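# Build a three-tin tower with both robot hands

## Task

Put all three tins into a single stack, every tin upright on an end (not lying on its side), with the tower standing on its own once the hands are gone.

## Robot and tools

Robot: two arms, left_arm and right_arm, each ending in a sixteen-motor four-digit hand (index, middle, ring, thumb). right_arm has a right hand; left_arm has a mirrored left hand. The arms can collide with each other, and a hand closing on the other hand's fingers counts as a press between arms. A moderate hit of that kind can fail the scene.

Scene frame: origin at table-top height, halfway between the nominal arm bases; +z up, +x away from the robot over the table, +y toward left_arm. Calibrated bases: left_arm at (+0.037, +0.358, 0) m, right_arm at (-0.030, -0.284, 0) m, each yawed very slightly. Image sides do not match arm names. A two-camera stand is fixed behind the arms.

Hand point frame (right hand): +z runs along the straight fingers toward the tips, +y points out of the palm face, +x crosses the palm away from the thumb. On the left hand +x points toward the thumb. Straight fingertips reach about 0.156 m past the hand point along +z. The thumb root sits near the palm. A rigid mast near the wrist on the palm side can strike objects. Fingertips carry rubber caps; the rest is hard plastic.

execute_actions(actions, cameras): actions is a list of actions. Each action is a table of up to 15 rows, one row per 1/30 s control step; if fewer than 15 rows are given, the final row is repeated to fill out the action. Each action lasts 0.5 s. Every row has exactly 48 numbers, each in [-1, 1], covering both arms even if only one moves:
1-6: left_arm dx, dy, dz, rx, ry, rz
7-22: left hand's sixteen motor goals
23-24: left current_limit, speed
25-30: right_arm dx, dy, dz, rx, ry, rz
31-46: right hand's sixteen motor goals
47-48: right current_limit, speed.

The six arm numbers are an offset, not a pose. They are measured in the axes of that arm's Hand target as it stood when the action began. Every row within an action is counted from that same start target, not from the previous row. Scale: 1.0 equals 0.6 m for dx, dy, dz and 180 degrees for rotation. rx, ry, rz together form one rotation vector. All zeros means stay at the current target; sending the same offset in a new action moves the arm further.

The sixteen hand numbers are absolute joint goals, each scaled linearly between that hinge's two stops. Their order is: index_mcp, index_abd, index_pip, index_dip, thumb_cmc, thumb_axl, thumb_mcp, thumb_ipl, middle_mcp, middle_abd, middle_pip, middle_dip, ring_mcp, ring_abd, ring_pip, ring_dip. Straight values: finger _mcp -0.75, _abd 0.00, _pip -0.58, _dip -0.70; thumb_cmc -0.71, thumb_axl -0.68, thumb_mcp -0.23, thumb_ipl -0.17. Raising _mcp, _pip and _dip curls a finger toward the palm. Raising _abd swings the finger away from the thumb. Raising thumb_cmc brings the thumb round in front of the palm, and thumb_axl rolls it. A 0 in a hand column is a real goal, not 'keep'; to hold a hand unchanged, send back its hand_goal, hand_current_limit and hand_speed. current_limit maps -1..+1 to 0..550 mA (floor 11 mA); speed sets goal travel at (speed+1)/2 of 8.5 rad/s. Defaults are +0.4 and -0.6, and the last values sent stay in effect.

cameras: list of names (cam_high, cam_low, cam_left_wrist, cam_right_wrist), ["all"], or []. When omitted, images come only if actions is empty. An unknown name invalidates the call.

zoom_image(camera, region): region [x0, y0, x1, y1] in pixels of that camera's latest image (each is 672x504, origin top-left), at most 504 by 504. Only cameras in the newest images can be zoomed.

read_manual(section): returns licence texts only; no motion. finished_scene(scene=1): ends the scene for good. The tower must then stand unaided.

Results: end_effector_position (m) and end_effector_quat_wxyz in the scene frame, which may be off by a few cm. Hand target is the last commanded pose after clipping; the next offsets start from it. The hand often stops short of it, and waiting does not fix that. The next action, even all zeros, asks for it again; if the hand is still short, add the missing distance. The controller limits the commanded orientation to within 40 degrees of the measured one. It favours position when both cannot be met. right_arm's elbow sags under load, so command higher than you need. Step readings list positions during motion. Joint torques include the arm's own weight, carry offsets and noise, and numbers 3 and 4 wrap at ±28 N m. Joint velocities may read 'within noise'. For the hand: hand_goal (goals now written), hand_measured (actual hinge positions), hand_current_ma (positive pushes toward -1), and hand_state (moving, goal, blocked, overload). A finger grips only while its goal lies past the object's surface. Repeating hand_goal keeps a grip; sending hand_measured loosens it.

Cautions: a motor at 495 mA or more for 5 s in total shuts off for 10 s and drops what it holds. Arm motors heat while holding loads, reaching far or pushing at unreachable poses. A MOTOR HOT line appears at 85 °C; at 100 °C that arm goes limp for 30-60 s. During an arm stop, new hand numbers are lost. To end a push, command the target back past the hand point. Avoid dropping or releasing moving tins, slamming, hard pushes and hitting fixed things. Never let anything leave the table. Something may briefly nudge loose objects. Time keeps running while you think, and the robot holds its last command during that time.

Each tool is called after "Request:" by a JSON object that holds its "name" and its "arguments".

## Session

Request:
{"name": "execute_actions", "arguments": {"actions": []}}

Scene clock: 0.00 s.
left_arm: end_effector_position=(+0.3124, -0.0004, +0.2817) hand_goal=(-0.754, +0.000, -0.576, -0.696, -0.714, -0.678, -0.226, -0.168, -0.754, +0.000, -0.576, -0.696, -0.754, +0.000, -0.576, -0.696) hand_measured=(-0.754, +0.000, -0.576, -0.696, -0.714, -0.678, -0.226, -0.168, -0.754, +0.000, -0.576, -0.696, -0.754, +0.000, -0.576, -0.696) hand_current_ma=(+0, +0, +0, +0, +0, +0, +0, +0, +0, +0, +0, +0, +0, +0, +0, +0) hand_state=(goal, goal, goal, goal, goal, goal, goal, goal, goal, goal, goal, goal, goal, goal, goal, goal) hand_current_limit=0.40 hand_speed=-0.60 end_effector_quat_wxyz=(+0.230, +0.715, +0.558, +0.352) | right_arm: end_effector_position=(+0.5900, -0.2438, +0.3084) hand_goal=(-0.754, +0.000, -0.576, -0.696, -0.714, -0.678, -0.226, -0.168, -0.754, +0.000, -0.576, -0.696, -0.754, +0.000, -0.576, -0.696) hand_measured=(-0.754, +0.000, -0.576, -0.696, -0.714, -0.678, -0.226, -0.168, -0.754, +0.000, -0.576, -0.696, -0.754, +0.000, -0.576, -0.696) hand_current_ma=(+0, +0, +0, +0, +0, +0, +0, +0, +0, +0, +0, +0, +0, +0, +0, +0) hand_state=(goal, goal, goal, goal, goal, goal, goal, goal, goal, goal, goal, goal, goal, goal, goal, goal) hand_current_limit=0.40 hand_speed=-0.60 end_effector_quat_wxyz=(+0.068, -0.215, +0.902, -0.369)
Joint positions: left_arm=[-1.316 1.34 1.034 -1.093 -0.856 -1.016] | right_arm=[0.134 1.866 2.108 -1.564 0.735 -1.986]
Joint velocities: within noise
Joint torques (N m): no reading
Motor temperatures (°C): left_arm=[22 24 22 21 22 26] | right_arm=[21 25 27 22 26 25]
Heat: left arm: hottest wrist roll 26 °C; right arm: hottest elbow 27 °C.
Hand target: left_arm +0.3138, -0.0062, +0.2930; +0.242, +0.711, +0.562, +0.347 | right_arm +0.5929, -0.2435, +0.3276; +0.088, -0.207, +0.901, -0.371

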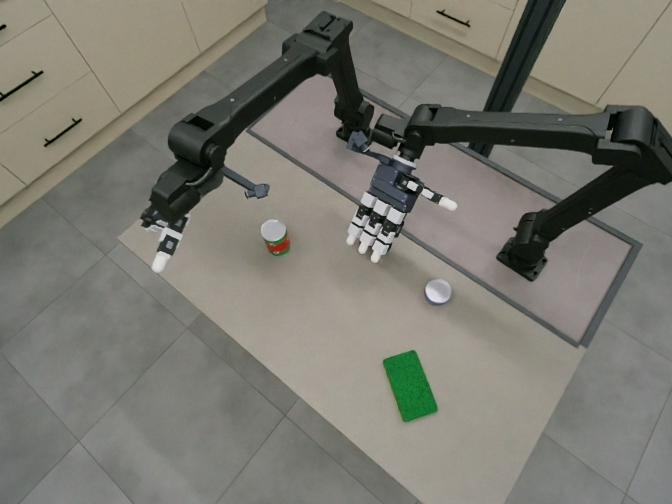

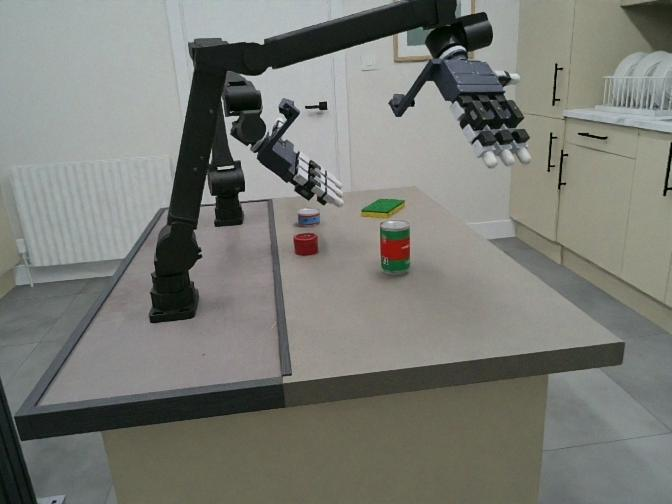

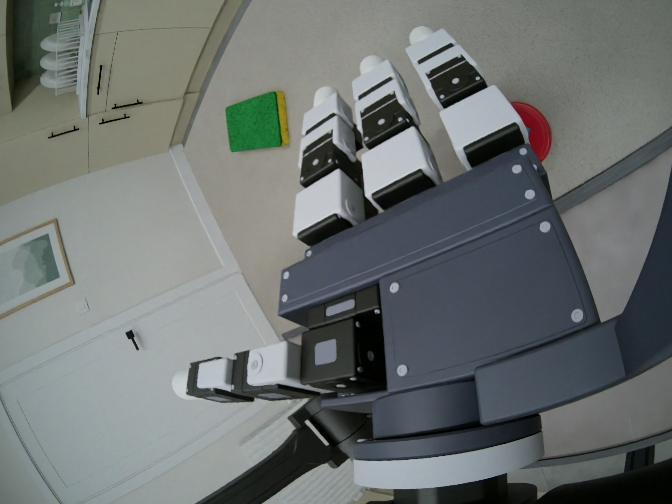

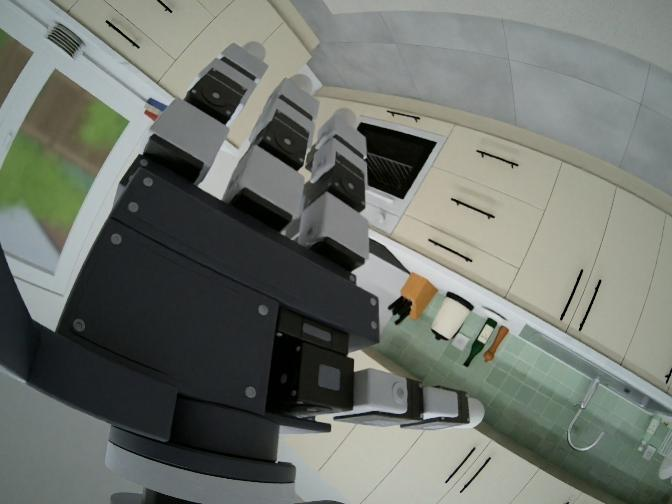

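Request:
{"name": "zoom_image", "arguments": {"camera": "cam_low", "region": [250, 170, 450, 300]}}

Request:
{"name": "zoom_image", "arguments": {"camera": "cam_high", "region": [220, 80, 480, 330]}}

Scaled by 2.520 from the camera's 672x504 image, which has a finer 960x720 frame.

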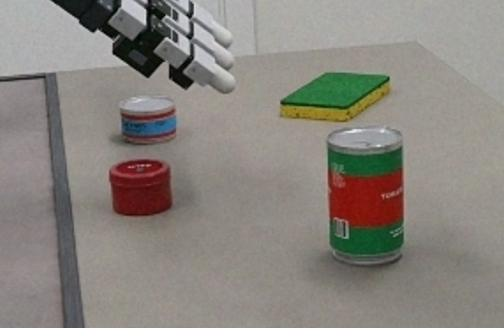

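Scaled by 1.938 from the camera's 672x504 image, which has a finer 960x720 frame.

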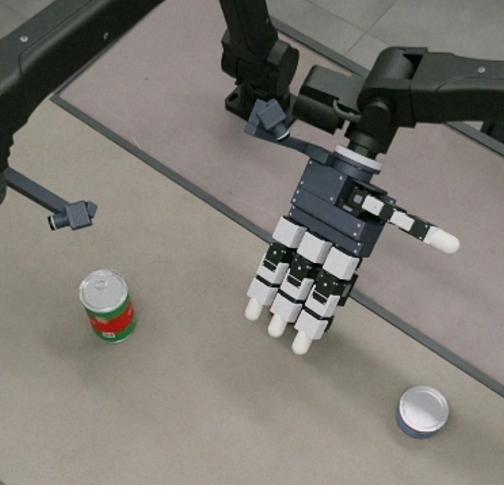

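Request:
{"name": "execute_actions", "arguments": {"actions": [[[0.15,0.005,-0.02,0,0,0,-0.754,0,-0.576,-0.696,-0.714,-0.678,-0.226,-0.168,-0.754,0,-0.576,-0.696,-0.754,0,-0.576,-0.696,0.4,-0.6, 0,0,0,-0.1,0,0,-0.754,0,-0.576,-0.696,-0.714,-0.678,-0.226,-0.168,-0.754,0,-0.576,-0.696,-0.754,0,-0.576,-0.696,0.4,-0.6]],[[0.18,0.005,-0.01,0,0,0,-0.754,0,-0.576,-0.696,-0.714,-0.678,-0.226,-0.168,-0.754,0,-0.576,-0.696,-0.754,0,-0.576,-0.696,0.4,-0.6, 0,0,0,-0.149,0,0,-0.754,0,-0.576,-0.696,-0.714,-0.678,-0.226,-0.168,-0.754,0,-0.576,-0.696,-0.754,0,-0.576,-0.696,0.4,-0.6]],[[0.18,0.005,-0.01,0,0,0,-0.754,0,-0.576,-0.696,-0.714,-0.678,-0.226,-0.168,-0.754,0,-0.576,-0.696,-0.754,0,-0.576,-0.696,0.4,-0.6, 0,0,0,0,0,0.15,-0.754,0,-0.576,-0.696,-0.714,-0.678,-0.226,-0.168,-0.754,0,-0.576,-0.696,-0.754,0,-0.576,-0.696,0.4,-0.6]]], "cameras": ["cam_high","cam_low"]}}

Scene clock: 189.03 s.
left_arm: end_effector_position=(+0.3371, +0.2846, +0.3863) hand_goal=(-0.754, +0.000, -0.576, -0.696, -0.714, -0.678, -0.226, -0.168, -0.754, +0.000, -0.576, -0.696, -0.754, +0.000, -0.576, -0.696) hand_measured=(-0.758, +0.000, -0.576, -0.696, -0.720, -0.678, -0.224, -0.168, -0.758, +0.000, -0.576, -0.696, -0.760, +0.000, -0.576, -0.696) hand_current_ma=(-5, +0, +0, +0, -6, +0, +2, +0, -5, +0, +0, +0, -7, +0, +0, +0) hand_state=(goal, goal, goal, goal, goal, goal, goal, goal, goal, goal, goal, goal, goal, goal, goal, goal) hand_current_limit=0.40 hand_speed=-0.60 end_effector_quat_wxyz=(+0.240, +0.707, +0.567, +0.347) | right_arm: end_effector_position=(+0.6003, -0.2499, +0.3060) hand_goal=(-0.754, +0.000, -0.576, -0.696, -0.714, -0.678, -0.226, -0.168, -0.754, +0.000, -0.576, -0.696, -0.754, +0.000, -0.576, -0.696) hand_measured=(-0.750, +0.000, -0.576, -0.696, -0.712, -0.678, -0.224, -0.168, -0.750, +0.000, -0.576, -0.696, -0.752, +0.000, -0.576, -0.696) hand_current_ma=(+7, +0, +0, +0, +3, +1, +7, +0, +7, +0, +0, +0, +5, +0, +0, +0) hand_state=(goal, goal, goal, goal, goal, goal, goal, goal, goal, goal, goal, goal, goal, goal, goal, goal) hand_current_limit=0.40 hand_speed=-0.60 end_effector_quat_wxyz=(+0.052, +0.009, +0.999, +0.006)
Joint positions: left_arm=[-0.624 0.51 0.806 -1.138 -0.528 -0.224] | right_arm=[-0.103 1.905 2.124 -1.687 -0.019 -1.64]
Joint torques (N m): left_arm=[0.38 -0.44 8.73 2.15 -0.34 0.32] | right_arm=[1.67 -21.48 8.1 0.05 -0.21 0.14]
Motor temperatures (°C): left_arm=[21 24 29 19 24 21] | right_arm=[20 30 36 21 24 22]
Heat: left arm: hottest elbow 29 °C; right arm: hottest elbow 36 °C.
Hand target: left_arm +0.3401, +0.2864, +0.3826; +0.242, +0.711, +0.562, +0.347 | right_arm +0.5930, -0.2436, +0.3276; +0.002, +0.009, +1.000, +0.002
Off the commanded pose: left_arm 0.005 m, 1 deg | right_arm 0.024 m, 6 deg.
joint sent to its limit (right arm) — joint 4 (wrist pitch), lower limit. The joint targets are off in orientation, not in position.
Step readings (end_effector_position of left_arm | right_arm):
0: (+0.3124, -0.0004, +0.2817) | (+0.5900, -0.2438, +0.3084)
1: (+0.3124, -0.0004, +0.2818) | (+0.5898, -0.2422, +0.3080)
2: (+0.3127, +0.0013, +0.2829) | (+0.5887, -0.2362, +0.3074)
4: (+0.3130, +0.0126, +0.2866) | (+0.5840, -0.2218, +0.3081)
8: (+0.3156, +0.0554, +0.3101) | (+0.5835, -0.2263, +0.3158)
15: (+0.3159, +0.0761, +0.3358) | (+0.5855, -0.2499, +0.3161)
16: (+0.3159, +0.0762, +0.3344) | (+0.5853, -0.2483, +0.3155)
17: (+0.3169, +0.0795, +0.3316) | (+0.5849, -0.2395, +0.3164)
19: (+0.3197, +0.0976, +0.3269) | (+0.5842, -0.2198, +0.3220)
23: (+0.3261, +0.1579, +0.3396) | (+0.5856, -0.2200, +0.3257)
30: (+0.3245, +0.1842, +0.3639) | (+0.5907, -0.2520, +0.3199)
31: (+0.3248, +0.1846, +0.3642) | (+0.5909, -0.2529, +0.3198)
32: (+0.3265, +0.1861, +0.3608) | (+0.5921, -0.2528, +0.3189)
34: (+0.3309, +0.2045, +0.3581) | (+0.5934, -0.2522, +0.3152)
38: (+0.3315, +0.2646, +0.3750) | (+0.5930, -0.2507, +0.3037)
45: (+0.3321, +0.2902, +0.3875) | (+0.5986, -0.2498, +0.2978)
Images, in order (width x height): cam_high 672x504, cam_low 672x504.

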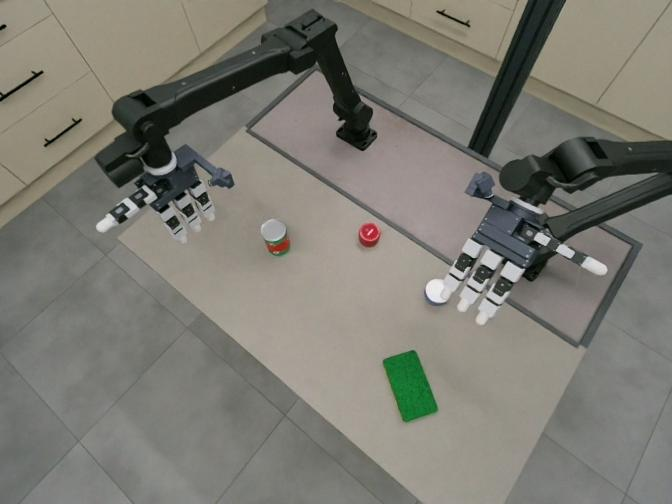

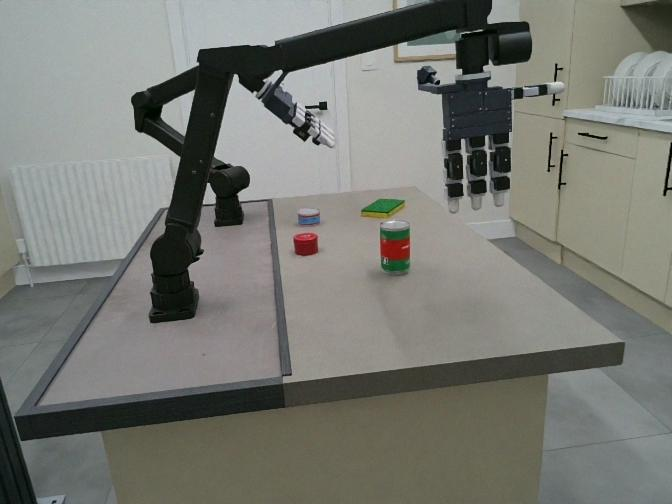

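Request:
{"name": "execute_actions", "arguments": {"actions": [[[0,0,0,0,0,0,-0.754,0,-0.576,-0.696,-0.714,-0.678,-0.226,-0.168,-0.754,0,-0.576,-0.696,-0.754,0,-0.576,-0.696,0.4,-0.6, 0.083,0.05,0,0,0,0.17,-0.822,0,0.153,0.029,0.657,-0.678,-0.169,-0.168,-0.822,0,0.153,0.029,-0.95,0,-0.576,-0.696,0.4,-0.6]],[[0,0,0,0,0,0,-0.754,0,-0.576,-0.696,-0.714,-0.678,-0.226,-0.168,-0.754,0,-0.576,-0.696,-0.754,0,-0.576,-0.696,0.4,-0.6, 0.097,0,0,0,0,0.17,-0.822,0,0.153,0.029,0.657,-0.678,-0.169,-0.168,-0.822,0,0.153,0.029,-0.95,0,-0.576,-0.696,0.4,-0.6]],[[0,0,0,0,0,0,-0.754,0,-0.576,-0.696,-0.714,-0.678,-0.226,-0.168,-0.754,0,-0.576,-0.696,-0.754,0,-0.576,-0.696,0.4,-0.6, 0.083,-0.051,0,0,0,0.17,-0.822,0,0.153,0.029,0.657,-0.678,-0.169,-0.168,-0.822,0,0.153,0.029,-0.95,0,-0.576,-0.696,0.4,-0.6]],[[0,0,0,0,0,0,-0.754,0,-0.576,-0.696,-0.714,-0.678,-0.226,-0.168,-0.754,0,-0.576,-0.696,-0.754,0,-0.576,-0.696,0.4,-0.6, 0,0,0,0,0,0.2,-0.822,0,0.153,0.029,0.657,-0.678,-0.169,-0.168,-0.822,0,0.153,0.029,-0.95,0,-0.576,-0.696,0.4,-0.6]],[[0,0,0,0,0,0,-0.754,0,-0.576,-0.696,-0.714,-0.678,-0.226,-0.168,-0.754,0,-0.576,-0.696,-0.754,0,-0.576,-0.696,0.4,-0.6, 0,0,0,0,0,0.2,-0.822,0,0.153,0.029,0.657,-0.678,-0.169,-0.168,-0.822,0,0.153,0.029,-0.95,0,-0.576,-0.696,0.4,-0.6]]], "cameras": ["all"]}}

Scene clock: 202.63 s.
left_arm: end_effector_position=(+0.3393, +0.2833, +0.3862) hand_goal=(-0.754, +0.000, -0.576, -0.696, -0.714, -0.678, -0.226, -0.168, -0.754, +0.000, -0.576, -0.696, -0.754, +0.000, -0.576, -0.696) hand_measured=(-0.758, +0.000, -0.576, -0.696, -0.720, -0.678, -0.224, -0.168, -0.758, +0.000, -0.576, -0.696, -0.760, +0.000, -0.576, -0.696) hand_current_ma=(-5, +0, +0, +0, -6, +0, +2, +0, -5, +0, +0, +0, -7, +0, +0, +0) hand_state=(goal, goal, goal, goal, goal, goal, goal, goal, goal, goal, goal, goal, goal, goal, goal, goal) hand_current_limit=0.40 hand_speed=-0.60 end_effector_quat_wxyz=(+0.241, +0.713, +0.562, +0.344) | right_arm: end_effector_position=(+0.4333, -0.1528, +0.3108) hand_goal=(-0.822, +0.000, +0.152, +0.028, +0.656, -0.678, -0.170, -0.168, -0.822, +0.000, +0.152, +0.028, -0.950, +0.000, -0.576, -0.696) hand_measured=(-0.822, +0.000, +0.148, +0.024, +0.654, -0.678, -0.166, -0.168, -0.822, +0.000, +0.148, +0.024, -0.946, +0.000, -0.576, -0.696) hand_current_ma=(+0, -1, -9, -5, -2, +1, +9, +0, +1, -1, -9, -5, +10, -1, +0, +0) hand_state=(goal, goal, goal, goal, goal, goal, goal, goal, goal, goal, goal, goal, goal, goal, goal, goal) hand_current_limit=0.40 hand_speed=-0.60 end_effector_quat_wxyz=(+0.000, +0.988, +0.151, +0.015)
Joint positions: left_arm=[-0.603 0.51 0.806 -1.126 -0.502 -0.193] | right_arm=[0.434 1.663 1.813 -1.692 0.009 1.717]
Joint torques (N m): left_arm=[0.38 -0.97 8.49 2.21 -0.32 0.27] | right_arm=[0.38 -13.74 12.89 -0.01 0.22 0.18]
Heat: left arm: hottest elbow 28 °C; right arm: hottest elbow 34 °C.
Hand target: left_arm +0.3400, +0.2863, +0.3825; +0.242, +0.711, +0.562, +0.347 | right_arm +0.4439, -0.1523, +0.3273; -0.001, +0.991, +0.132, +0.002
Off the commanded pose: left_arm 0.005 m, 0 deg | right_arm 0.020 m, 3 deg.
joint sent to its limit (right arm) — joint 4 (wrist pitch), lower limit. The joint targets are off in orientation, not in position.
Step readings (end_effector_position of left_arm | right_arm):
0: (+0.3371, +0.2845, +0.3863) | (+0.6003, -0.2499, +0.3060)
1: (+0.3371, +0.2844, +0.3862) | (+0.6000, -0.2495, +0.3051)
2: (+0.3372, +0.2840, +0.3860) | (+0.5973, -0.2476, +0.3023)
4: (+0.3378, +0.2833, +0.3858) | (+0.5822, -0.2445, +0.2930)
8: (+0.3389, +0.2840, +0.3861) | (+0.5517, -0.2280, +0.2872)
15: (+0.3393, +0.2837, +0.3862) | (+0.5424, -0.2074, +0.3202)
16: (+0.3393, +0.2836, +0.3862) | (+0.5420, -0.2072, +0.3225)
17: (+0.3393, +0.2836, +0.3862) | (+0.5394, -0.2059, +0.3220)
19: (+0.3393, +0.2835, +0.3862) | (+0.5268, -0.2058, +0.3144)
23: (+0.3393, +0.2834, +0.3862) | (+0.4994, -0.1898, +0.3037)
30: (+0.3393, +0.2834, +0.3862) | (+0.4927, -0.1714, +0.3185)
31: (+0.3393, +0.2834, +0.3862) | (+0.4929, -0.1725, +0.3190)
32: (+0.3393, +0.2834, +0.3862) | (+0.4908, -0.1715, +0.3172)
34: (+0.3393, +0.2834, +0.3862) | (+0.4815, -0.1721, +0.3111)
38: (+0.3393, +0.2834, +0.3862) | (+0.4560, -0.1508, +0.3069)
45: (+0.3393, +0.2833, +0.3862) | (+0.4423, -0.1403, +0.3140)
46: (+0.3393, +0.2833, +0.3862) | (+0.4420, -0.1432, +0.3140)
47: (+0.3393, +0.2833, +0.3862) | (+0.4406, -0.1459, +0.3136)
49: (+0.3393, +0.2833, +0.3862) | (+0.4364, -0.1509, +0.3134)
53: (+0.3393, +0.2833, +0.3862) | (+0.4330, -0.1490, +0.3147)
60: (+0.3393, +0.2833, +0.3862) | (+0.4361, -0.1501, +0.3073)
61: (+0.3393, +0.2833, +0.3862) | (+0.4360, -0.1514, +0.3064)
62: (+0.3393, +0.2833, +0.3862) | (+0.4353, -0.1525, +0.3057)
64: (+0.3393, +0.2833, +0.3862) | (+0.4366, -0.1518, +0.3076)
68: (+0.3393, +0.2833, +0.3862) | (+0.4432, -0.1491, +0.3131)
75: (+0.3393, +0.2833, +0.3862) | (+0.4386, -0.1522, +0.3085)

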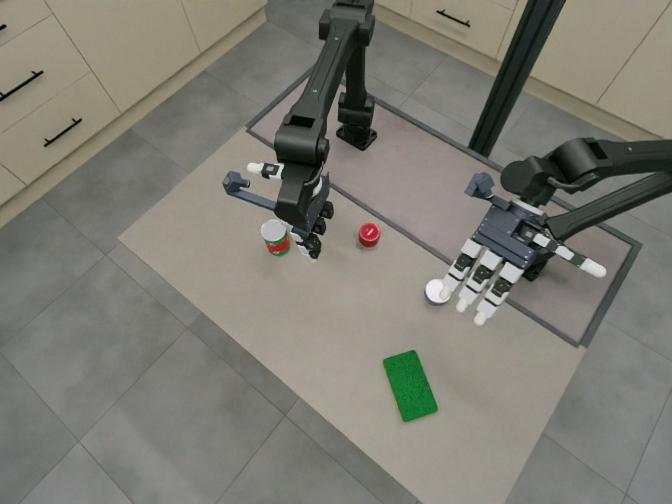

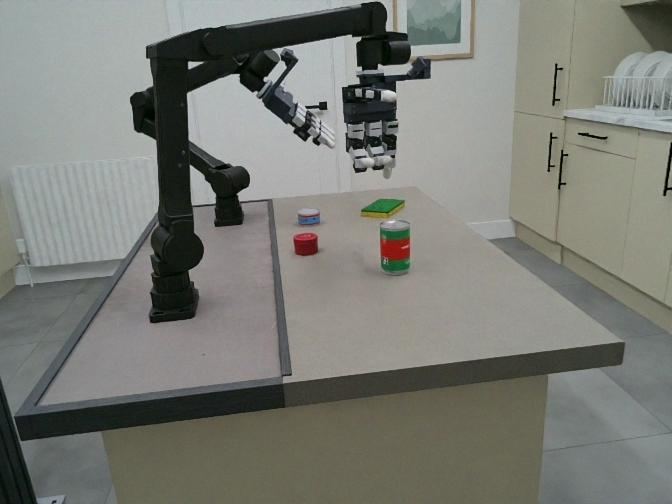

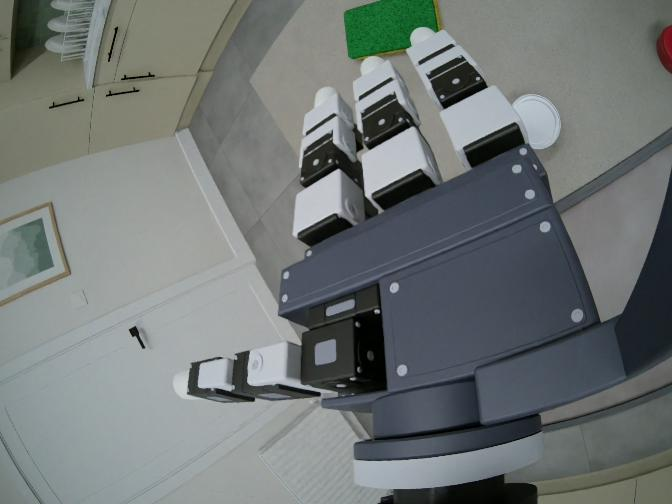

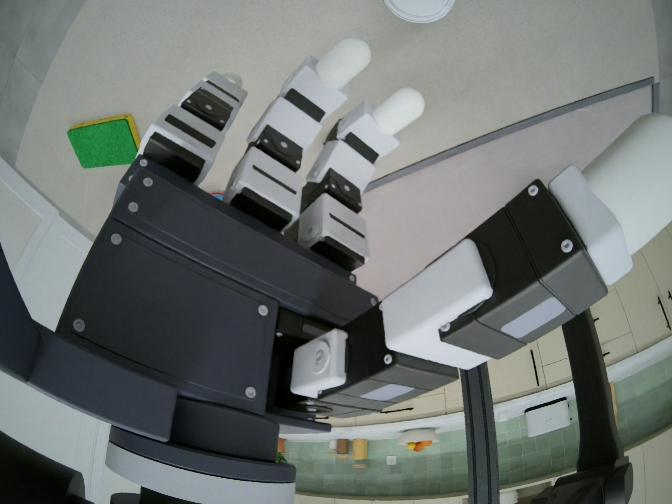

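Request:
{"name": "execute_actions", "arguments": {"actions": [[[0.116,-0.058,-0.026,0,0,0,-0.754,0,-0.576,-0.696,-0.714,-0.678,-0.226,-0.168,-0.754,0,-0.576,-0.696,-0.754,0,-0.576,-0.696,0.4,-0.6, -0.06,-0.09,0,0,0,-0.1,-0.822,0,0.153,0.029,0.657,-0.678,-0.169,-0.168,-0.822,0,0.153,0.029,-0.95,0,-0.576,-0.696,0.4,-0.6]],[[0.116,-0.058,-0.026,0,0,0,-0.754,0,-0.576,-0.696,-0.714,-0.678,-0.226,-0.168,-0.754,0,-0.576,-0.696,-0.754,0,-0.576,-0.696,0.4,-0.6, -0.09,-0.05,0,0,0,0,-0.822,0,0.153,0.029,0.657,-0.678,-0.169,-0.168,-0.822,0,0.153,0.029,-0.95,0,-0.576,-0.696,0.4,-0.6]],[[0,0,0,0,0,0,-0.754,0,-0.576,-0.696,-0.714,-0.678,-0.226,-0.168,-0.754,0,-0.576,-0.696,-0.754,0,-0.576,-0.696,0.4,-0.6, -0.038,-0.124,0,0.12,0,0,-0.822,0,0.153,0.029,0.657,-0.678,-0.169,-0.168,-0.822,0,0.153,0.029,-0.95,0,-0.576,-0.696,0.4,-0.6]],[[0,0,0,0,0,0,-0.754,0,-0.576,-0.696,-0.714,-0.678,-0.226,-0.168,-0.754,0,-0.576,-0.696,-0.754,0,-0.576,-0.696,0.4,-0.6, -0.042,-0.09,0.036,0.12,0,0,-0.822,0,0.153,0.029,0.657,-0.678,-0.169,-0.168,-0.822,0,0.153,0.029,-0.95,0,-0.576,-0.696,0.4,-0.6]],[[0,0,0,0,0,0,-0.754,0,-0.576,-0.696,-0.714,-0.678,-0.226,-0.168,-0.754,0,-0.576,-0.696,-0.754,0,-0.576,-0.696,0.4,-0.6, 0,0,0,0.121,0,0,-0.822,0,0.153,0.029,0.657,-0.678,-0.169,-0.168,-0.822,0,0.153,0.029,-0.95,0,-0.576,-0.696,0.4,-0.6]]], "cameras": ["all"]}}

Scene clock: 216.37 s.
left_arm: end_effector_position=(+0.2902, +0.4341, +0.3748) hand_goal=(-0.754, +0.000, -0.576, -0.696, -0.714, -0.678, -0.226, -0.168, -0.754, +0.000, -0.576, -0.696, -0.754, +0.000, -0.576, -0.696) hand_measured=(-0.760, +0.000, -0.576, -0.696, -0.720, -0.678, -0.224, -0.168, -0.758, +0.000, -0.576, -0.696, -0.760, +0.000, -0.576, -0.696) hand_current_ma=(-6, +0, +0, +0, -7, +0, +2, +0, -6, +0, +0, +0, -7, +0, +0, +0) hand_state=(goal, goal, goal, goal, goal, goal, goal, goal, goal, goal, goal, goal, goal, goal, goal, goal) hand_current_limit=0.40 hand_speed=-0.60 end_effector_quat_wxyz=(+0.245, +0.711, +0.562, +0.344) | right_arm: end_effector_position=(+0.2257, -0.0274, +0.3192) hand_goal=(-0.822, +0.000, +0.152, +0.028, +0.656, -0.678, -0.170, -0.168, -0.822, +0.000, +0.152, +0.028, -0.950, +0.000, -0.576, -0.696) hand_measured=(-0.814, +0.000, +0.150, +0.026, +0.656, -0.678, -0.166, -0.168, -0.814, +0.000, +0.150, +0.026, -0.938, +0.000, -0.574, -0.696) hand_current_ma=(+20, +0, -2, -5, +0, +1, +8, +0, +19, +0, -2, -5, +30, +0, +3, +0) hand_state=(goal, goal, goal, goal, goal, goal, goal, goal, goal, goal, goal, goal, goal, goal, goal, goal) hand_current_limit=0.40 hand_speed=-0.60 end_effector_quat_wxyz=(-0.510, +0.826, +0.206, -0.122)
Joint positions: left_arm=[0.852 0.367 0.759 -1.26 0.566 0.847] | right_arm=[0.447 1.309 1.397 -1.692 -1.103 1.525]
Joint torques (N m): left_arm=[0.44 2.26 11.19 1.03 0.65 0.27] | right_arm=[1.2 -10.75 7.95 -0.09 -1.16 -0.22]
Heat: left arm: hottest elbow 28 °C; right arm: hottest elbow 35 °C.
Hand target: left_arm +0.2900, +0.4370, +0.3822; +0.242, +0.711, +0.562, +0.347 | right_arm +0.2206, -0.0294, +0.3266; -0.516, +0.808, +0.242, -0.152
Off the commanded pose: left_arm 0.008 m, 1 deg | right_arm 0.009 m, 6 deg.
joint sent to its limit (right arm) — joint 4 (wrist pitch), lower limit. The joint targets are off in orientation, not in position.
Step readings (end_effector_position of left_arm | right_arm):
0: (+0.3393, +0.2833, +0.3862) | (+0.4333, -0.1528, +0.3108)
1: (+0.3391, +0.2833, +0.3858) | (+0.4333, -0.1528, +0.3108)
2: (+0.3377, +0.2848, +0.3853) | (+0.4329, -0.1503, +0.3108)
4: (+0.3351, +0.2989, +0.3811) | (+0.4296, -0.1459, +0.3097)
8: (+0.3186, +0.3428, +0.3850) | (+0.4098, -0.1225, +0.3065)
15: (+0.3109, +0.3609, +0.3890) | (+0.3964, -0.1011, +0.3161)
16: (+0.3112, +0.3616, +0.3883) | (+0.3960, -0.1019, +0.3164)
17: (+0.3111, +0.3640, +0.3875) | (+0.3933, -0.1034, +0.3158)
19: (+0.3081, +0.3805, +0.3864) | (+0.3820, -0.1091, +0.3112)
23: (+0.2929, +0.4200, +0.3894) | (+0.3577, -0.1144, +0.3083)
30: (+0.2863, +0.4339, +0.3943) | (+0.3420, -0.1110, +0.3214)
31: (+0.2859, +0.4344, +0.3943) | (+0.3405, -0.1099, +0.3213)
32: (+0.2858, +0.4350, +0.3940) | (+0.3343, -0.1026, +0.3183)
34: (+0.2860, +0.4359, +0.3925) | (+0.3174, -0.0849, +0.3117)
38: (+0.2877, +0.4381, +0.3871) | (+0.2927, -0.0636, +0.3143)
45: (+0.2900, +0.4380, +0.3788) | (+0.2808, -0.0607, +0.3236)
46: (+0.2901, +0.4377, +0.3781) | (+0.2793, -0.0591, +0.3231)
47: (+0.2902, +0.4373, +0.3775) | (+0.2719, -0.0512, +0.3214)
49: (+0.2903, +0.4368, +0.3766) | (+0.2541, -0.0350, +0.3186)
53: (+0.2903, +0.4357, +0.3755) | (+0.2314, -0.0224, +0.3184)
60: (+0.2903, +0.4345, +0.3749) | (+0.2236, -0.0238, +0.3212)
61: (+0.2903, +0.4345, +0.3750) | (+0.2227, -0.0229, +0.3214)
62: (+0.2902, +0.4343, +0.3749) | (+0.2182, -0.0178, +0.3225)
64: (+0.2903, +0.4343, +0.3749) | (+0.2111, -0.0106, +0.3257)
68: (+0.2903, +0.4341, +0.3748) | (+0.2196, -0.0221, +0.3231)
75: (+0.2903, +0.4341, +0.3748) | (+0.2255, -0.0278, +0.3183)

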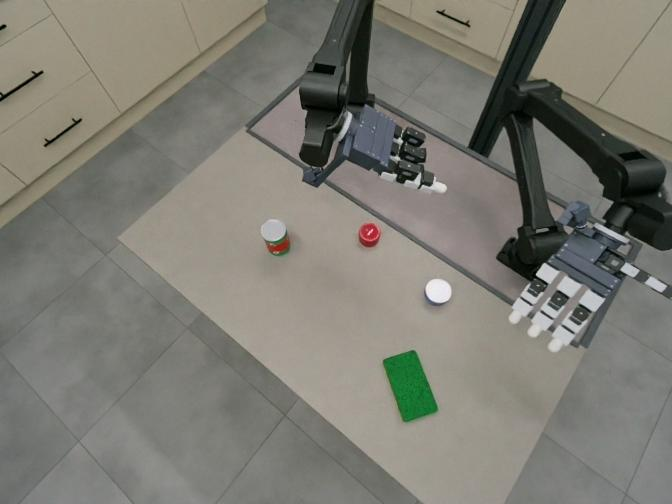

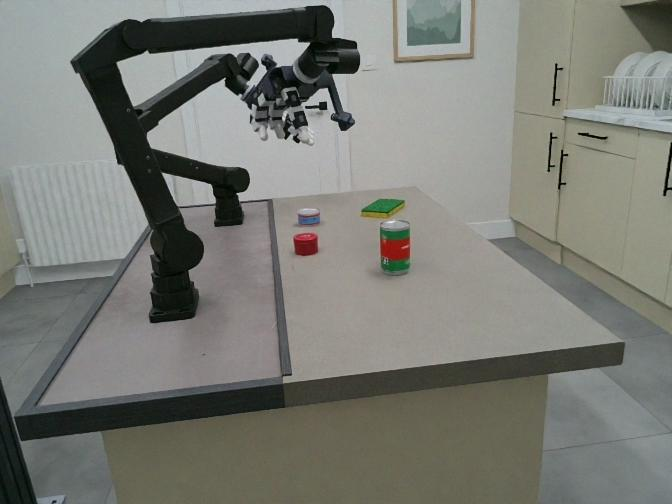

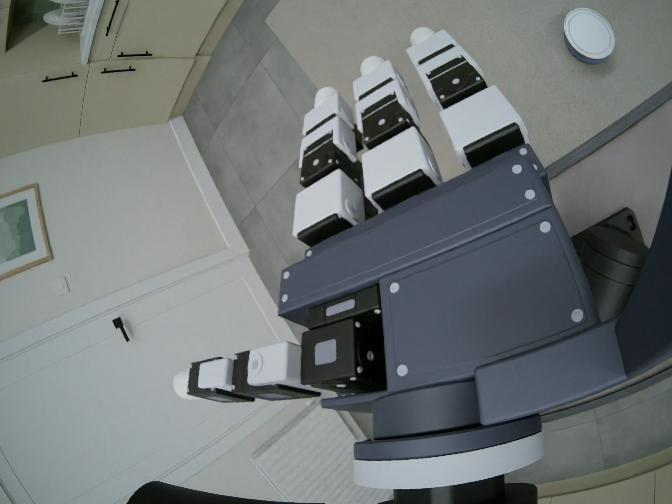

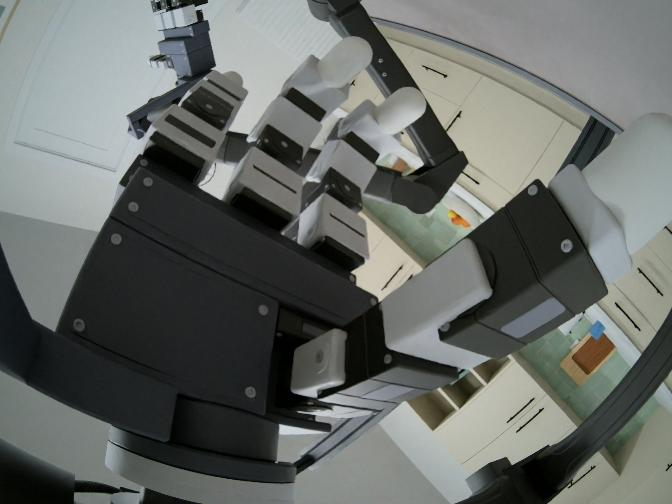

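Request:
{"name": "execute_actions", "arguments": {"actions": [[[0,0,0,0,0,0,-0.754,0,-0.576,-0.696,-0.714,-0.678,-0.226,-0.168,-0.754,0,-0.576,-0.696,-0.754,0,-0.576,-0.696,0.4,-0.6, 0.02,0.113,0.0875,0,0,0,-0.822,0,0.153,0.029,0.657,-0.678,-0.169,-0.168,-0.822,0,0.153,0.029,-0.95,0,-0.576,-0.696,0.4,-0.6]],[[0,0,0,0,0,0,-0.754,0,-0.576,-0.696,-0.714,-0.678,-0.226,-0.168,-0.754,0,-0.576,-0.696,-0.754,0,-0.576,-0.696,0.4,-0.6, 0.02,0.113,0.0875,0,0,0,-0.822,0,0.153,0.029,0.657,-0.678,-0.169,-0.168,-0.822,0,0.153,0.029,-0.95,0,-0.576,-0.696,0.4,-0.6]]], "cameras": ["cam_high","cam_low","cam_right_wrist"]}}

Scene clock: 222.50 s.
left_arm: end_effector_position=(+0.2902, +0.4341, +0.3748) hand_goal=(-0.754, +0.000, -0.576, -0.696, -0.714, -0.678, -0.226, -0.168, -0.754, +0.000, -0.576, -0.696, -0.754, +0.000, -0.576, -0.696) hand_measured=(-0.760, +0.000, -0.576, -0.696, -0.720, -0.678, -0.224, -0.168, -0.758, +0.000, -0.576, -0.696, -0.760, +0.000, -0.576, -0.696) hand_current_ma=(-6, +0, +0, +0, -7, +0, +2, +0, -6, +0, +0, +0, -7, +0, +0, +0) hand_state=(goal, goal, goal, goal, goal, goal, goal, goal, goal, goal, goal, goal, goal, goal, goal, goal) hand_current_limit=0.40 hand_speed=-0.60 end_effector_quat_wxyz=(+0.245, +0.711, +0.562, +0.344) | right_arm: end_effector_position=(+0.2220, +0.0133, +0.1578) hand_goal=(-0.822, +0.000, +0.152, +0.028, +0.656, -0.678, -0.170, -0.168, -0.822, +0.000, +0.152, +0.028, -0.950, +0.000, -0.576, -0.696) hand_measured=(-0.814, +0.000, +0.150, +0.026, +0.656, -0.678, -0.166, -0.168, -0.814, +0.000, +0.150, +0.026, -0.938, +0.000, -0.574, -0.696) hand_current_ma=(+19, +0, -2, -5, +0, +1, +7, +0, +19, +0, -2, -5, +29, +0, +3, +0) hand_state=(goal, goal, goal, goal, goal, goal, goal, goal, goal, goal, goal, goal, goal, goal, goal, goal) hand_current_limit=0.40 hand_speed=-0.60 end_effector_quat_wxyz=(-0.516, +0.807, +0.243, -0.153)
Joint positions: left_arm=[0.852 0.367 0.759 -1.26 0.566 0.847] | right_arm=[0.538 1.447 1.092 -1.273 -1.135 1.505]
Joint torques (N m): left_arm=[0.44 2.26 11.19 1.03 0.65 0.27] | right_arm=[1.55 -11.34 7.62 0.49 -1.06 0.14]
Heat: left arm: hottest elbow 28 °C; right arm: hottest elbow 35 °C.
Hand target: left_arm +0.2900, +0.4370, +0.3822; +0.242, +0.711, +0.562, +0.347 | right_arm +0.2205, +0.0159, +0.1595; -0.516, +0.808, +0.242, -0.152
Off the commanded pose: left_arm 0.008 m, 1 deg | right_arm 0.003 m, 0 deg.
Step readings (end_effector_position of left_arm | right_arm):
0: (+0.2902, +0.4341, +0.3748) | (+0.2257, -0.0274, +0.3192)
1: (+0.2902, +0.4341, +0.3748) | (+0.2254, -0.0274, +0.3185)
2: (+0.2902, +0.4341, +0.3748) | (+0.2242, -0.0263, +0.3155)
4: (+0.2902, +0.4341, +0.3748) | (+0.2203, -0.0245, +0.3014)
8: (+0.2902, +0.4341, +0.3748) | (+0.2113, -0.0209, +0.2635)
15: (+0.2902, +0.4341, +0.3748) | (+0.2171, -0.0121, +0.2423)
16: (+0.2902, +0.4341, +0.3748) | (+0.2177, -0.0115, +0.2418)
17: (+0.2902, +0.4341, +0.3748) | (+0.2186, -0.0091, +0.2390)
19: (+0.2902, +0.4341, +0.3748) | (+0.2201, -0.0041, +0.2242)
23: (+0.2902, +0.4341, +0.3748) | (+0.2156, +0.0020, +0.1819)
30: (+0.2902, +0.4341, +0.3748) | (+0.2203, +0.0121, +0.1579)
Images, in order (width x height): cam_high 672x504, cam_low 672x504, cam_right_wrist 672x504.

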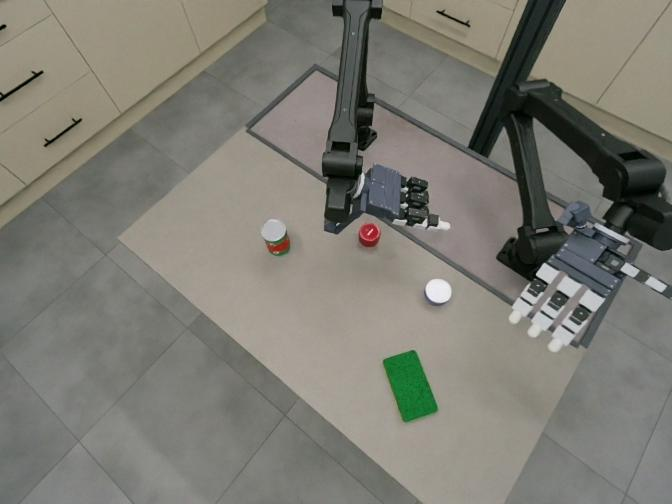

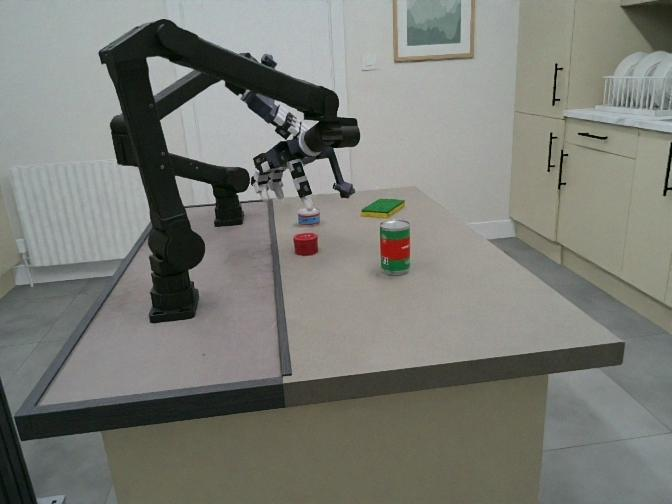

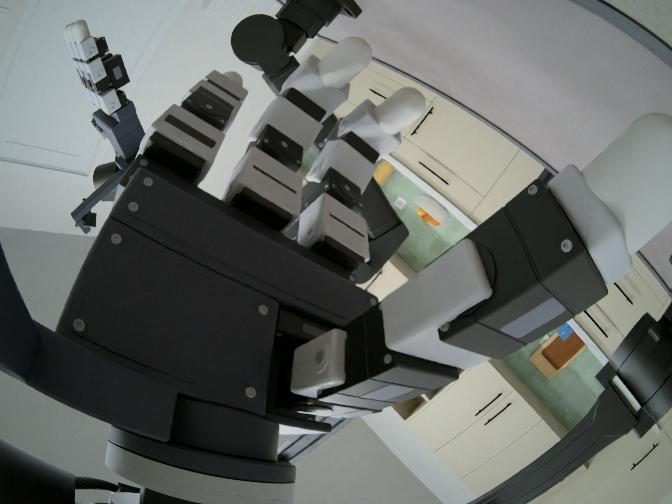

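Request:
{"name": "execute_actions", "arguments": {"actions": [[[0,0,0,0,0,0,-0.754,0,-0.576,-0.696,-0.714,-0.678,-0.226,-0.168,-0.754,0,-0.576,-0.696,-0.754,0,-0.576,-0.696,0.4,-0.6, 0,0.0906,0.0423,0,0,0,-0.9,0,0.153,0.029,0.657,-0.678,-0.169,-0.168,-0.9,0,0.153,0.029,-0.99,0,-0.576,-0.696,0.4,-0.6]]], "cameras": ["cam_high","cam_low","cam_right_wrist"]}}

Request:
{"name": "zoom_image", "arguments": {"camera": "cam_high", "region": [300, 130, 480, 270]}}

Request:
{"name": "zoom_image", "arguments": {"camera": "cam_low", "region": [230, 130, 410, 270]}}

Scene clock: 233.60 s.
left_arm: end_effector_position=(+0.2902, +0.4341, +0.3748) hand_goal=(-0.754, +0.000, -0.576, -0.696, -0.714, -0.678, -0.226, -0.168, -0.754, +0.000, -0.576, -0.696, -0.754, +0.000, -0.576, -0.696) hand_measured=(-0.760, +0.000, -0.576, -0.696, -0.720, -0.678, -0.224, -0.168, -0.758, +0.000, -0.576, -0.696, -0.760, +0.000, -0.576, -0.696) hand_current_ma=(-6, +0, +0, +0, -7, +0, +2, +0, -6, +0, +0, +0, -7, +0, +0, +0) hand_state=(goal, goal, goal, goal, goal, goal, goal, goal, goal, goal, goal, goal, goal, goal, goal, goal) hand_current_limit=0.40 hand_speed=-0.60 end_effector_quat_wxyz=(+0.245, +0.711, +0.562, +0.344) | right_arm: end_effector_position=(+0.2221, +0.0131, +0.1003) hand_goal=(-0.900, +0.000, +0.152, +0.028, +0.656, -0.678, -0.170, -0.168, -0.900, +0.000, +0.152, +0.028, -0.990, +0.000, -0.576, -0.696) hand_measured=(-0.882, +0.000, +0.150, +0.026, +0.656, -0.678, -0.166, -0.168, -0.884, +0.000, +0.150, +0.026, -0.972, +0.000, -0.574, -0.696) hand_current_ma=(+49, +0, -2, -5, +0, +1, +7, +0, +46, +0, -2, -5, +48, +0, +3, +0) hand_state=(goal, goal, goal, goal, goal, goal, goal, goal, goal, goal, goal, goal, goal, goal, goal, goal) hand_current_limit=0.40 hand_speed=-0.60 end_effector_quat_wxyz=(-0.516, +0.807, +0.244, -0.149)
Joint positions: left_arm=[0.852 0.367 0.759 -1.26 0.566 0.847] | right_arm=[0.538 1.507 0.993 -1.1 -1.134 1.51]
Joint torques (N m): left_arm=[0.44 2.2 11.19 1.03 0.65 0.27] | right_arm=[1.61 -10.52 7.23 0.5 -1.1 0.19]
Heat: left arm: hottest elbow 28 °C; right arm: hottest elbow 34 °C.
Hand target: left_arm +0.2900, +0.4370, +0.3822; +0.242, +0.711, +0.562, +0.347 | right_arm +0.2208, +0.0161, +0.0996; -0.516, +0.808, +0.242, -0.152
Off the commanded pose: left_arm 0.008 m, 1 deg | right_arm 0.003 m, 0 deg.
Step readings (end_effector_position of left_arm | right_arm):
0: (+0.2902, +0.4341, +0.3748) | (+0.2219, +0.0133, +0.1579)
1: (+0.2902, +0.4341, +0.3748) | (+0.2221, +0.0134, +0.1575)
2: (+0.2902, +0.4341, +0.3748) | (+0.2225, +0.0137, +0.1551)
4: (+0.2902, +0.4341, +0.3748) | (+0.2231, +0.0144, +0.1457)
8: (+0.2902, +0.4341, +0.3748) | (+0.2181, +0.0109, +0.1184)
15: (+0.2902, +0.4341, +0.3748) | (+0.2210, +0.0124, +0.1005)
Images, in order (width x height): cam_high 672x504, cam_low 672x504, cam_right_wrist 672x504.

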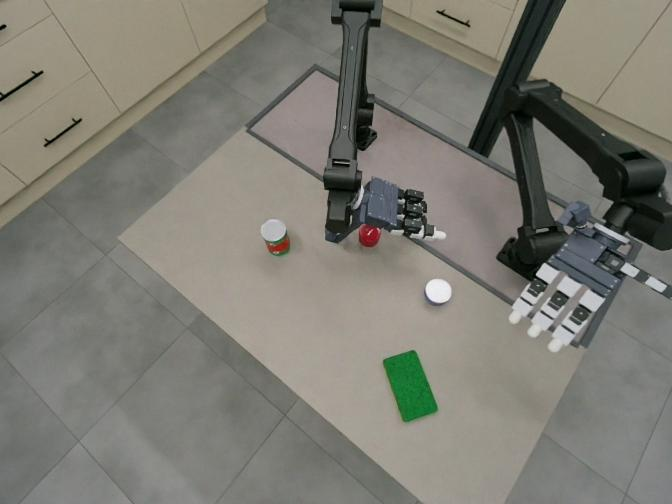

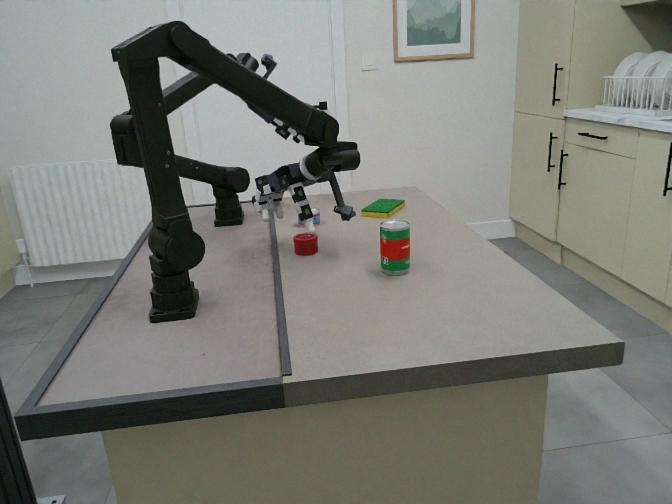

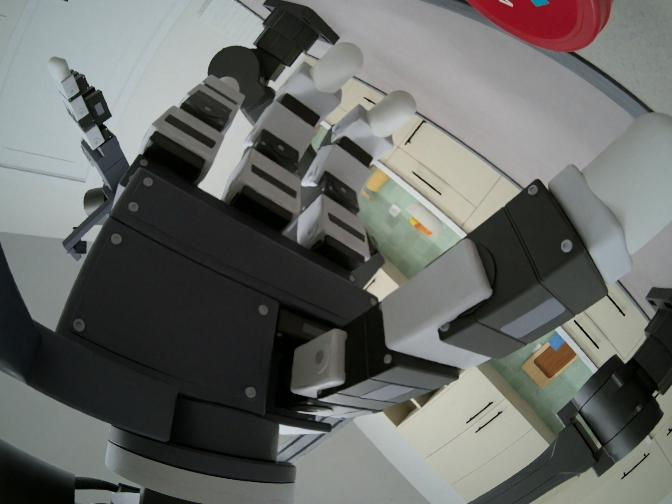

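Scaled by 2.800 from the camera's 672x504 image, which has a finer 960x720 frame.

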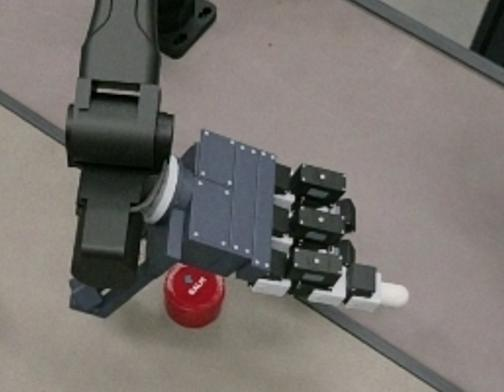

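Scaled by 2.800 from the camera's 672x504 image, which has a finer 960x720 frame.

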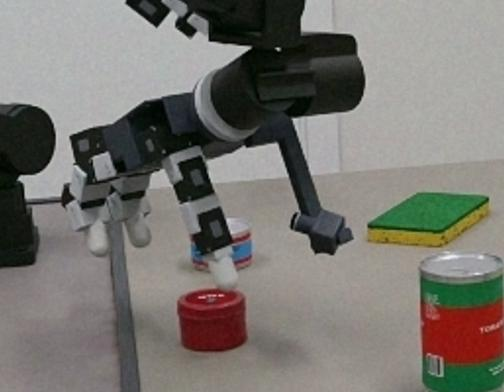

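Request:
{"name": "execute_actions", "arguments": {"actions": [[[0,0,0,0,0,0,-0.754,0,-0.576,-0.696,-0.714,-0.678,-0.226,-0.168,-0.754,0,-0.576,-0.696,-0.754,0,-0.576,-0.696,0.4,-0.6, 0,0.0876,0.0409,0,0,0,-0.9,0,0.153,0.029,0.657,-0.678,-0.169,-0.168,-0.9,0,0.153,0.029,-0.99,0,-0.576,-0.696,0.4,-0.8]]], "cameras": ["cam_low","cam_right_wrist"]}}

Request:
{"name": "zoom_image", "arguments": {"camera": "cam_low", "region": [230, 130, 410, 270]}}

Scene clock: 270.50 s.
left_arm: end_effector_position=(+0.2902, +0.4341, +0.3748) hand_goal=(-0.754, +0.000, -0.576, -0.696, -0.714, -0.678, -0.226, -0.168, -0.754, +0.000, -0.576, -0.696, -0.754, +0.000, -0.576, -0.696) hand_measured=(-0.760, +0.000, -0.576, -0.696, -0.720, -0.678, -0.224, -0.168, -0.758, +0.000, -0.576, -0.696, -0.760, +0.000, -0.576, -0.696) hand_current_ma=(-6, +0, +0, +0, -7, +0, +2, +0, -6, +0, +0, +0, -7, +0, +0, +0) hand_state=(goal, goal, goal, goal, goal, goal, goal, goal, goal, goal, goal, goal, goal, goal, goal, goal) hand_current_limit=0.40 hand_speed=-0.60 end_effector_quat_wxyz=(+0.245, +0.711, +0.562, +0.344) | right_arm: end_effector_position=(+0.2216, +0.0127, +0.0414) hand_goal=(-0.900, +0.000, +0.152, +0.028, +0.656, -0.678, -0.170, -0.168, -0.900, +0.000, +0.152, +0.028, -0.990, +0.000, -0.576, -0.696) hand_measured=(-0.884, +0.000, +0.150, +0.026, +0.656, -0.678, -0.166, -0.168, -0.884, +0.000, +0.150, +0.026, -0.972, +0.000, -0.574, -0.696) hand_current_ma=(+46, +0, -2, -5, +0, +1, +7, +0, +43, +0, -2, -5, +47, +0, +3, +0) hand_state=(goal, goal, goal, goal, goal, goal, goal, goal, goal, goal, goal, goal, goal, goal, goal, goal) hand_current_limit=0.40 hand_speed=-0.80 end_effector_quat_wxyz=(-0.515, +0.808, +0.243, -0.150)
Joint positions: left_arm=[0.852 0.367 0.759 -1.26 0.566 0.847] | right_arm=[0.538 1.603 0.92 -0.935 -1.133 1.511]
Joint torques (N m): left_arm=[0.44 2.26 11.21 1.02 0.65 0.27] | right_arm=[1.67 -10.4 6.53 0.47 -1.15 0.2]
Heat: left arm: hottest elbow 29 °C; right arm: hottest elbow 33 °C.
Hand target: left_arm +0.2900, +0.4370, +0.3822; +0.242, +0.711, +0.562, +0.347 | right_arm +0.2211, +0.0163, +0.0415; -0.516, +0.808, +0.242, -0.152
Off the commanded pose: left_arm 0.008 m, 1 deg | right_arm 0.004 m, 0 deg.
Step readings (end_effector_position of left_arm | right_arm):
0: (+0.2902, +0.4341, +0.3748) | (+0.2220, +0.0131, +0.1003)
1: (+0.2902, +0.4341, +0.3748) | (+0.2221, +0.0131, +0.1002)
2: (+0.2902, +0.4341, +0.3748) | (+0.2230, +0.0137, +0.0981)
4: (+0.2902, +0.4341, +0.3748) | (+0.2244, +0.0149, +0.0901)
8: (+0.2902, +0.4341, +0.3748) | (+0.2201, +0.0121, +0.0614)
15: (+0.2902, +0.4341, +0.3748) | (+0.2202, +0.0118, +0.0416)
Images, in order (width x height): cam_low 672x504, cam_right_wrist 672x504.

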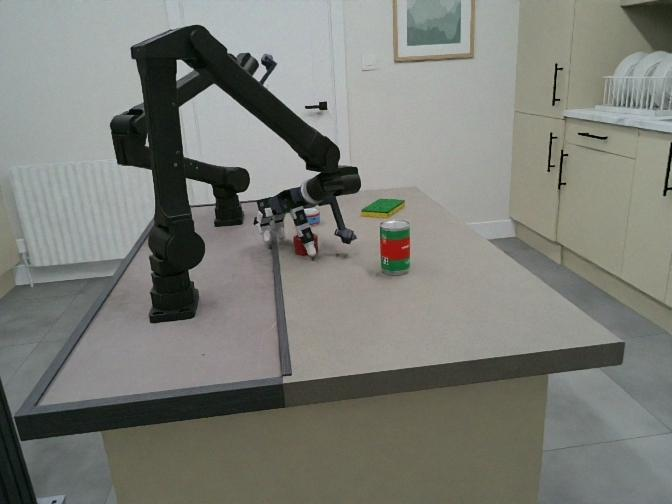

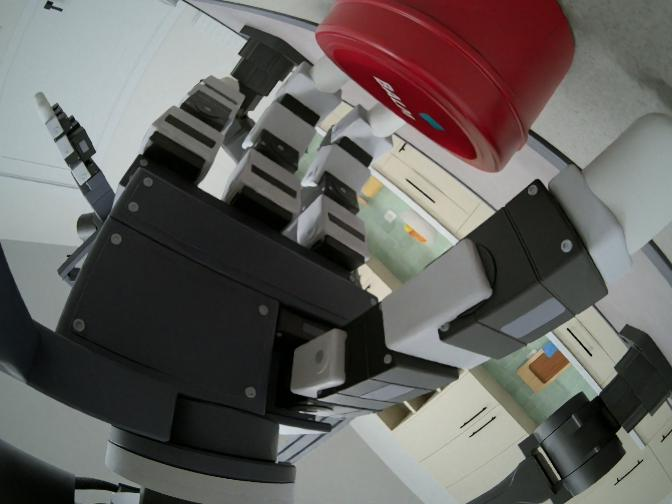

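Scaled by 2.800 from the camera's 672x504 image, which has a finer 960x720 frame.

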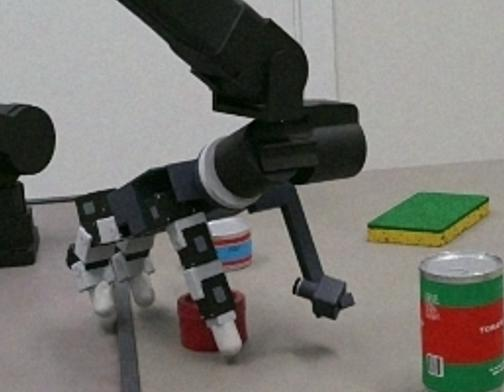

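Request:
{"name": "execute_actions", "arguments": {"actions": [[[0,0,0,0,0,0,-0.754,0,-0.576,-0.696,-0.714,-0.678,-0.226,-0.168,-0.754,0,-0.576,-0.696,-0.754,0,-0.576,-0.696,0.4,-0.6, 0.03,0,0,0,0,0,-0.9,0,0.153,0.029,0.657,-0.678,-0.05,-0.168,-0.9,0,0.153,0.029,-0.99,0,-0.576,-0.696,0.4,-0.8]]], "cameras": ["cam_low","cam_right_wrist"]}}

Request:
{"name": "zoom_image", "arguments": {"camera": "cam_low", "region": [230, 130, 410, 270]}}

Scene clock: 291.30 s.
left_arm: end_effector_position=(+0.2902, +0.4341, +0.3748) hand_goal=(-0.754, +0.000, -0.576, -0.696, -0.714, -0.678, -0.226, -0.168, -0.754, +0.000, -0.576, -0.696, -0.754, +0.000, -0.576, -0.696) hand_measured=(-0.760, +0.000, -0.576, -0.696, -0.720, -0.678, -0.224, -0.168, -0.758, +0.000, -0.576, -0.696, -0.760, +0.000, -0.576, -0.696) hand_current_ma=(-6, +0, +0, +0, -7, +0, +2, +0, -6, +0, +0, +0, -7, +0, +0, +0) hand_state=(goal, goal, goal, goal, goal, goal, goal, goal, goal, goal, goal, goal, goal, goal, goal, goal) hand_current_limit=0.40 hand_speed=-0.60 end_effector_quat_wxyz=(+0.245, +0.711, +0.562, +0.344) | right_arm: end_effector_position=(+0.2234, +0.0140, +0.0383) hand_goal=(-0.900, +0.000, +0.152, +0.028, +0.656, -0.678, -0.050, -0.168, -0.900, +0.000, +0.152, +0.028, -0.990, +0.000, -0.576, -0.696) hand_measured=(-0.884, +0.000, +0.150, +0.026, +0.650, -0.678, -0.066, -0.172, -0.884, +0.000, +0.150, +0.026, -0.972, +0.000, -0.574, -0.696) hand_current_ma=(+46, +0, -2, -5, -15, +1, -52, -12, +43, +0, -2, -5, +47, +0, +3, +0) hand_state=(goal, goal, goal, goal, goal, goal, goal, goal, goal, goal, goal, goal, goal, goal, goal, goal) hand_current_limit=0.40 hand_speed=-0.80 end_effector_quat_wxyz=(-0.514, +0.810, +0.236, -0.157)
Joint positions: left_arm=[0.852 0.367 0.759 -1.26 0.566 0.847] | right_arm=[0.538 1.621 0.931 -0.935 -1.134 1.524]
Joint torques (N m): left_arm=[0.44 2.26 11.19 1.03 0.65 0.27] | right_arm=[1.67 -9.35 9.83 0.18 -1.09 0.09]
Heat: left arm: hottest elbow 29 °C; right arm: hottest elbow 32 °C.
Hand target: left_arm +0.2900, +0.4370, +0.3822; +0.242, +0.711, +0.562, +0.347 | right_arm +0.2362, +0.0261, +0.0417; -0.516, +0.808, +0.242, -0.151
Off the commanded pose: left_arm 0.008 m, 1 deg | right_arm 0.018 m, 1 deg.
Step readings (end_effector_position of left_arm | right_arm):
0: (+0.2902, +0.4341, +0.3748) | (+0.2216, +0.0127, +0.0414)
1: (+0.2902, +0.4341, +0.3748) | (+0.2216, +0.0127, +0.0414)
2: (+0.2902, +0.4341, +0.3748) | (+0.2216, +0.0127, +0.0414)
4: (+0.2902, +0.4341, +0.3748) | (+0.2213, +0.0125, +0.0406)
8: (+0.2902, +0.4341, +0.3748) | (+0.2212, +0.0127, +0.0377)
15: (+0.2902, +0.4341, +0.3748) | (+0.2234, +0.0141, +0.0383)
Images, in order (width x height): cam_low 672x504, cam_right_wrist 672x504.

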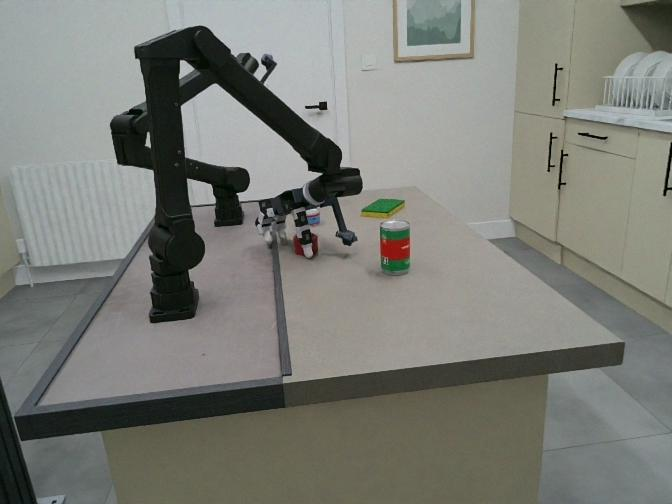

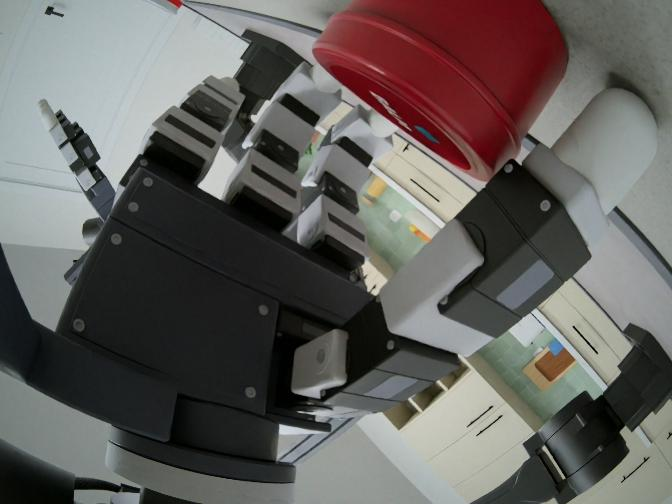

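Scaled by 2.800 from the camera's 672x504 image, which has a finer 960x720 frame.

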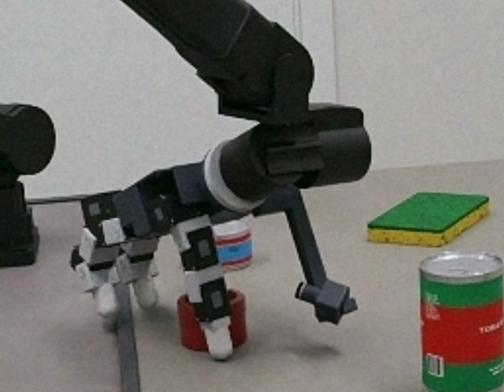

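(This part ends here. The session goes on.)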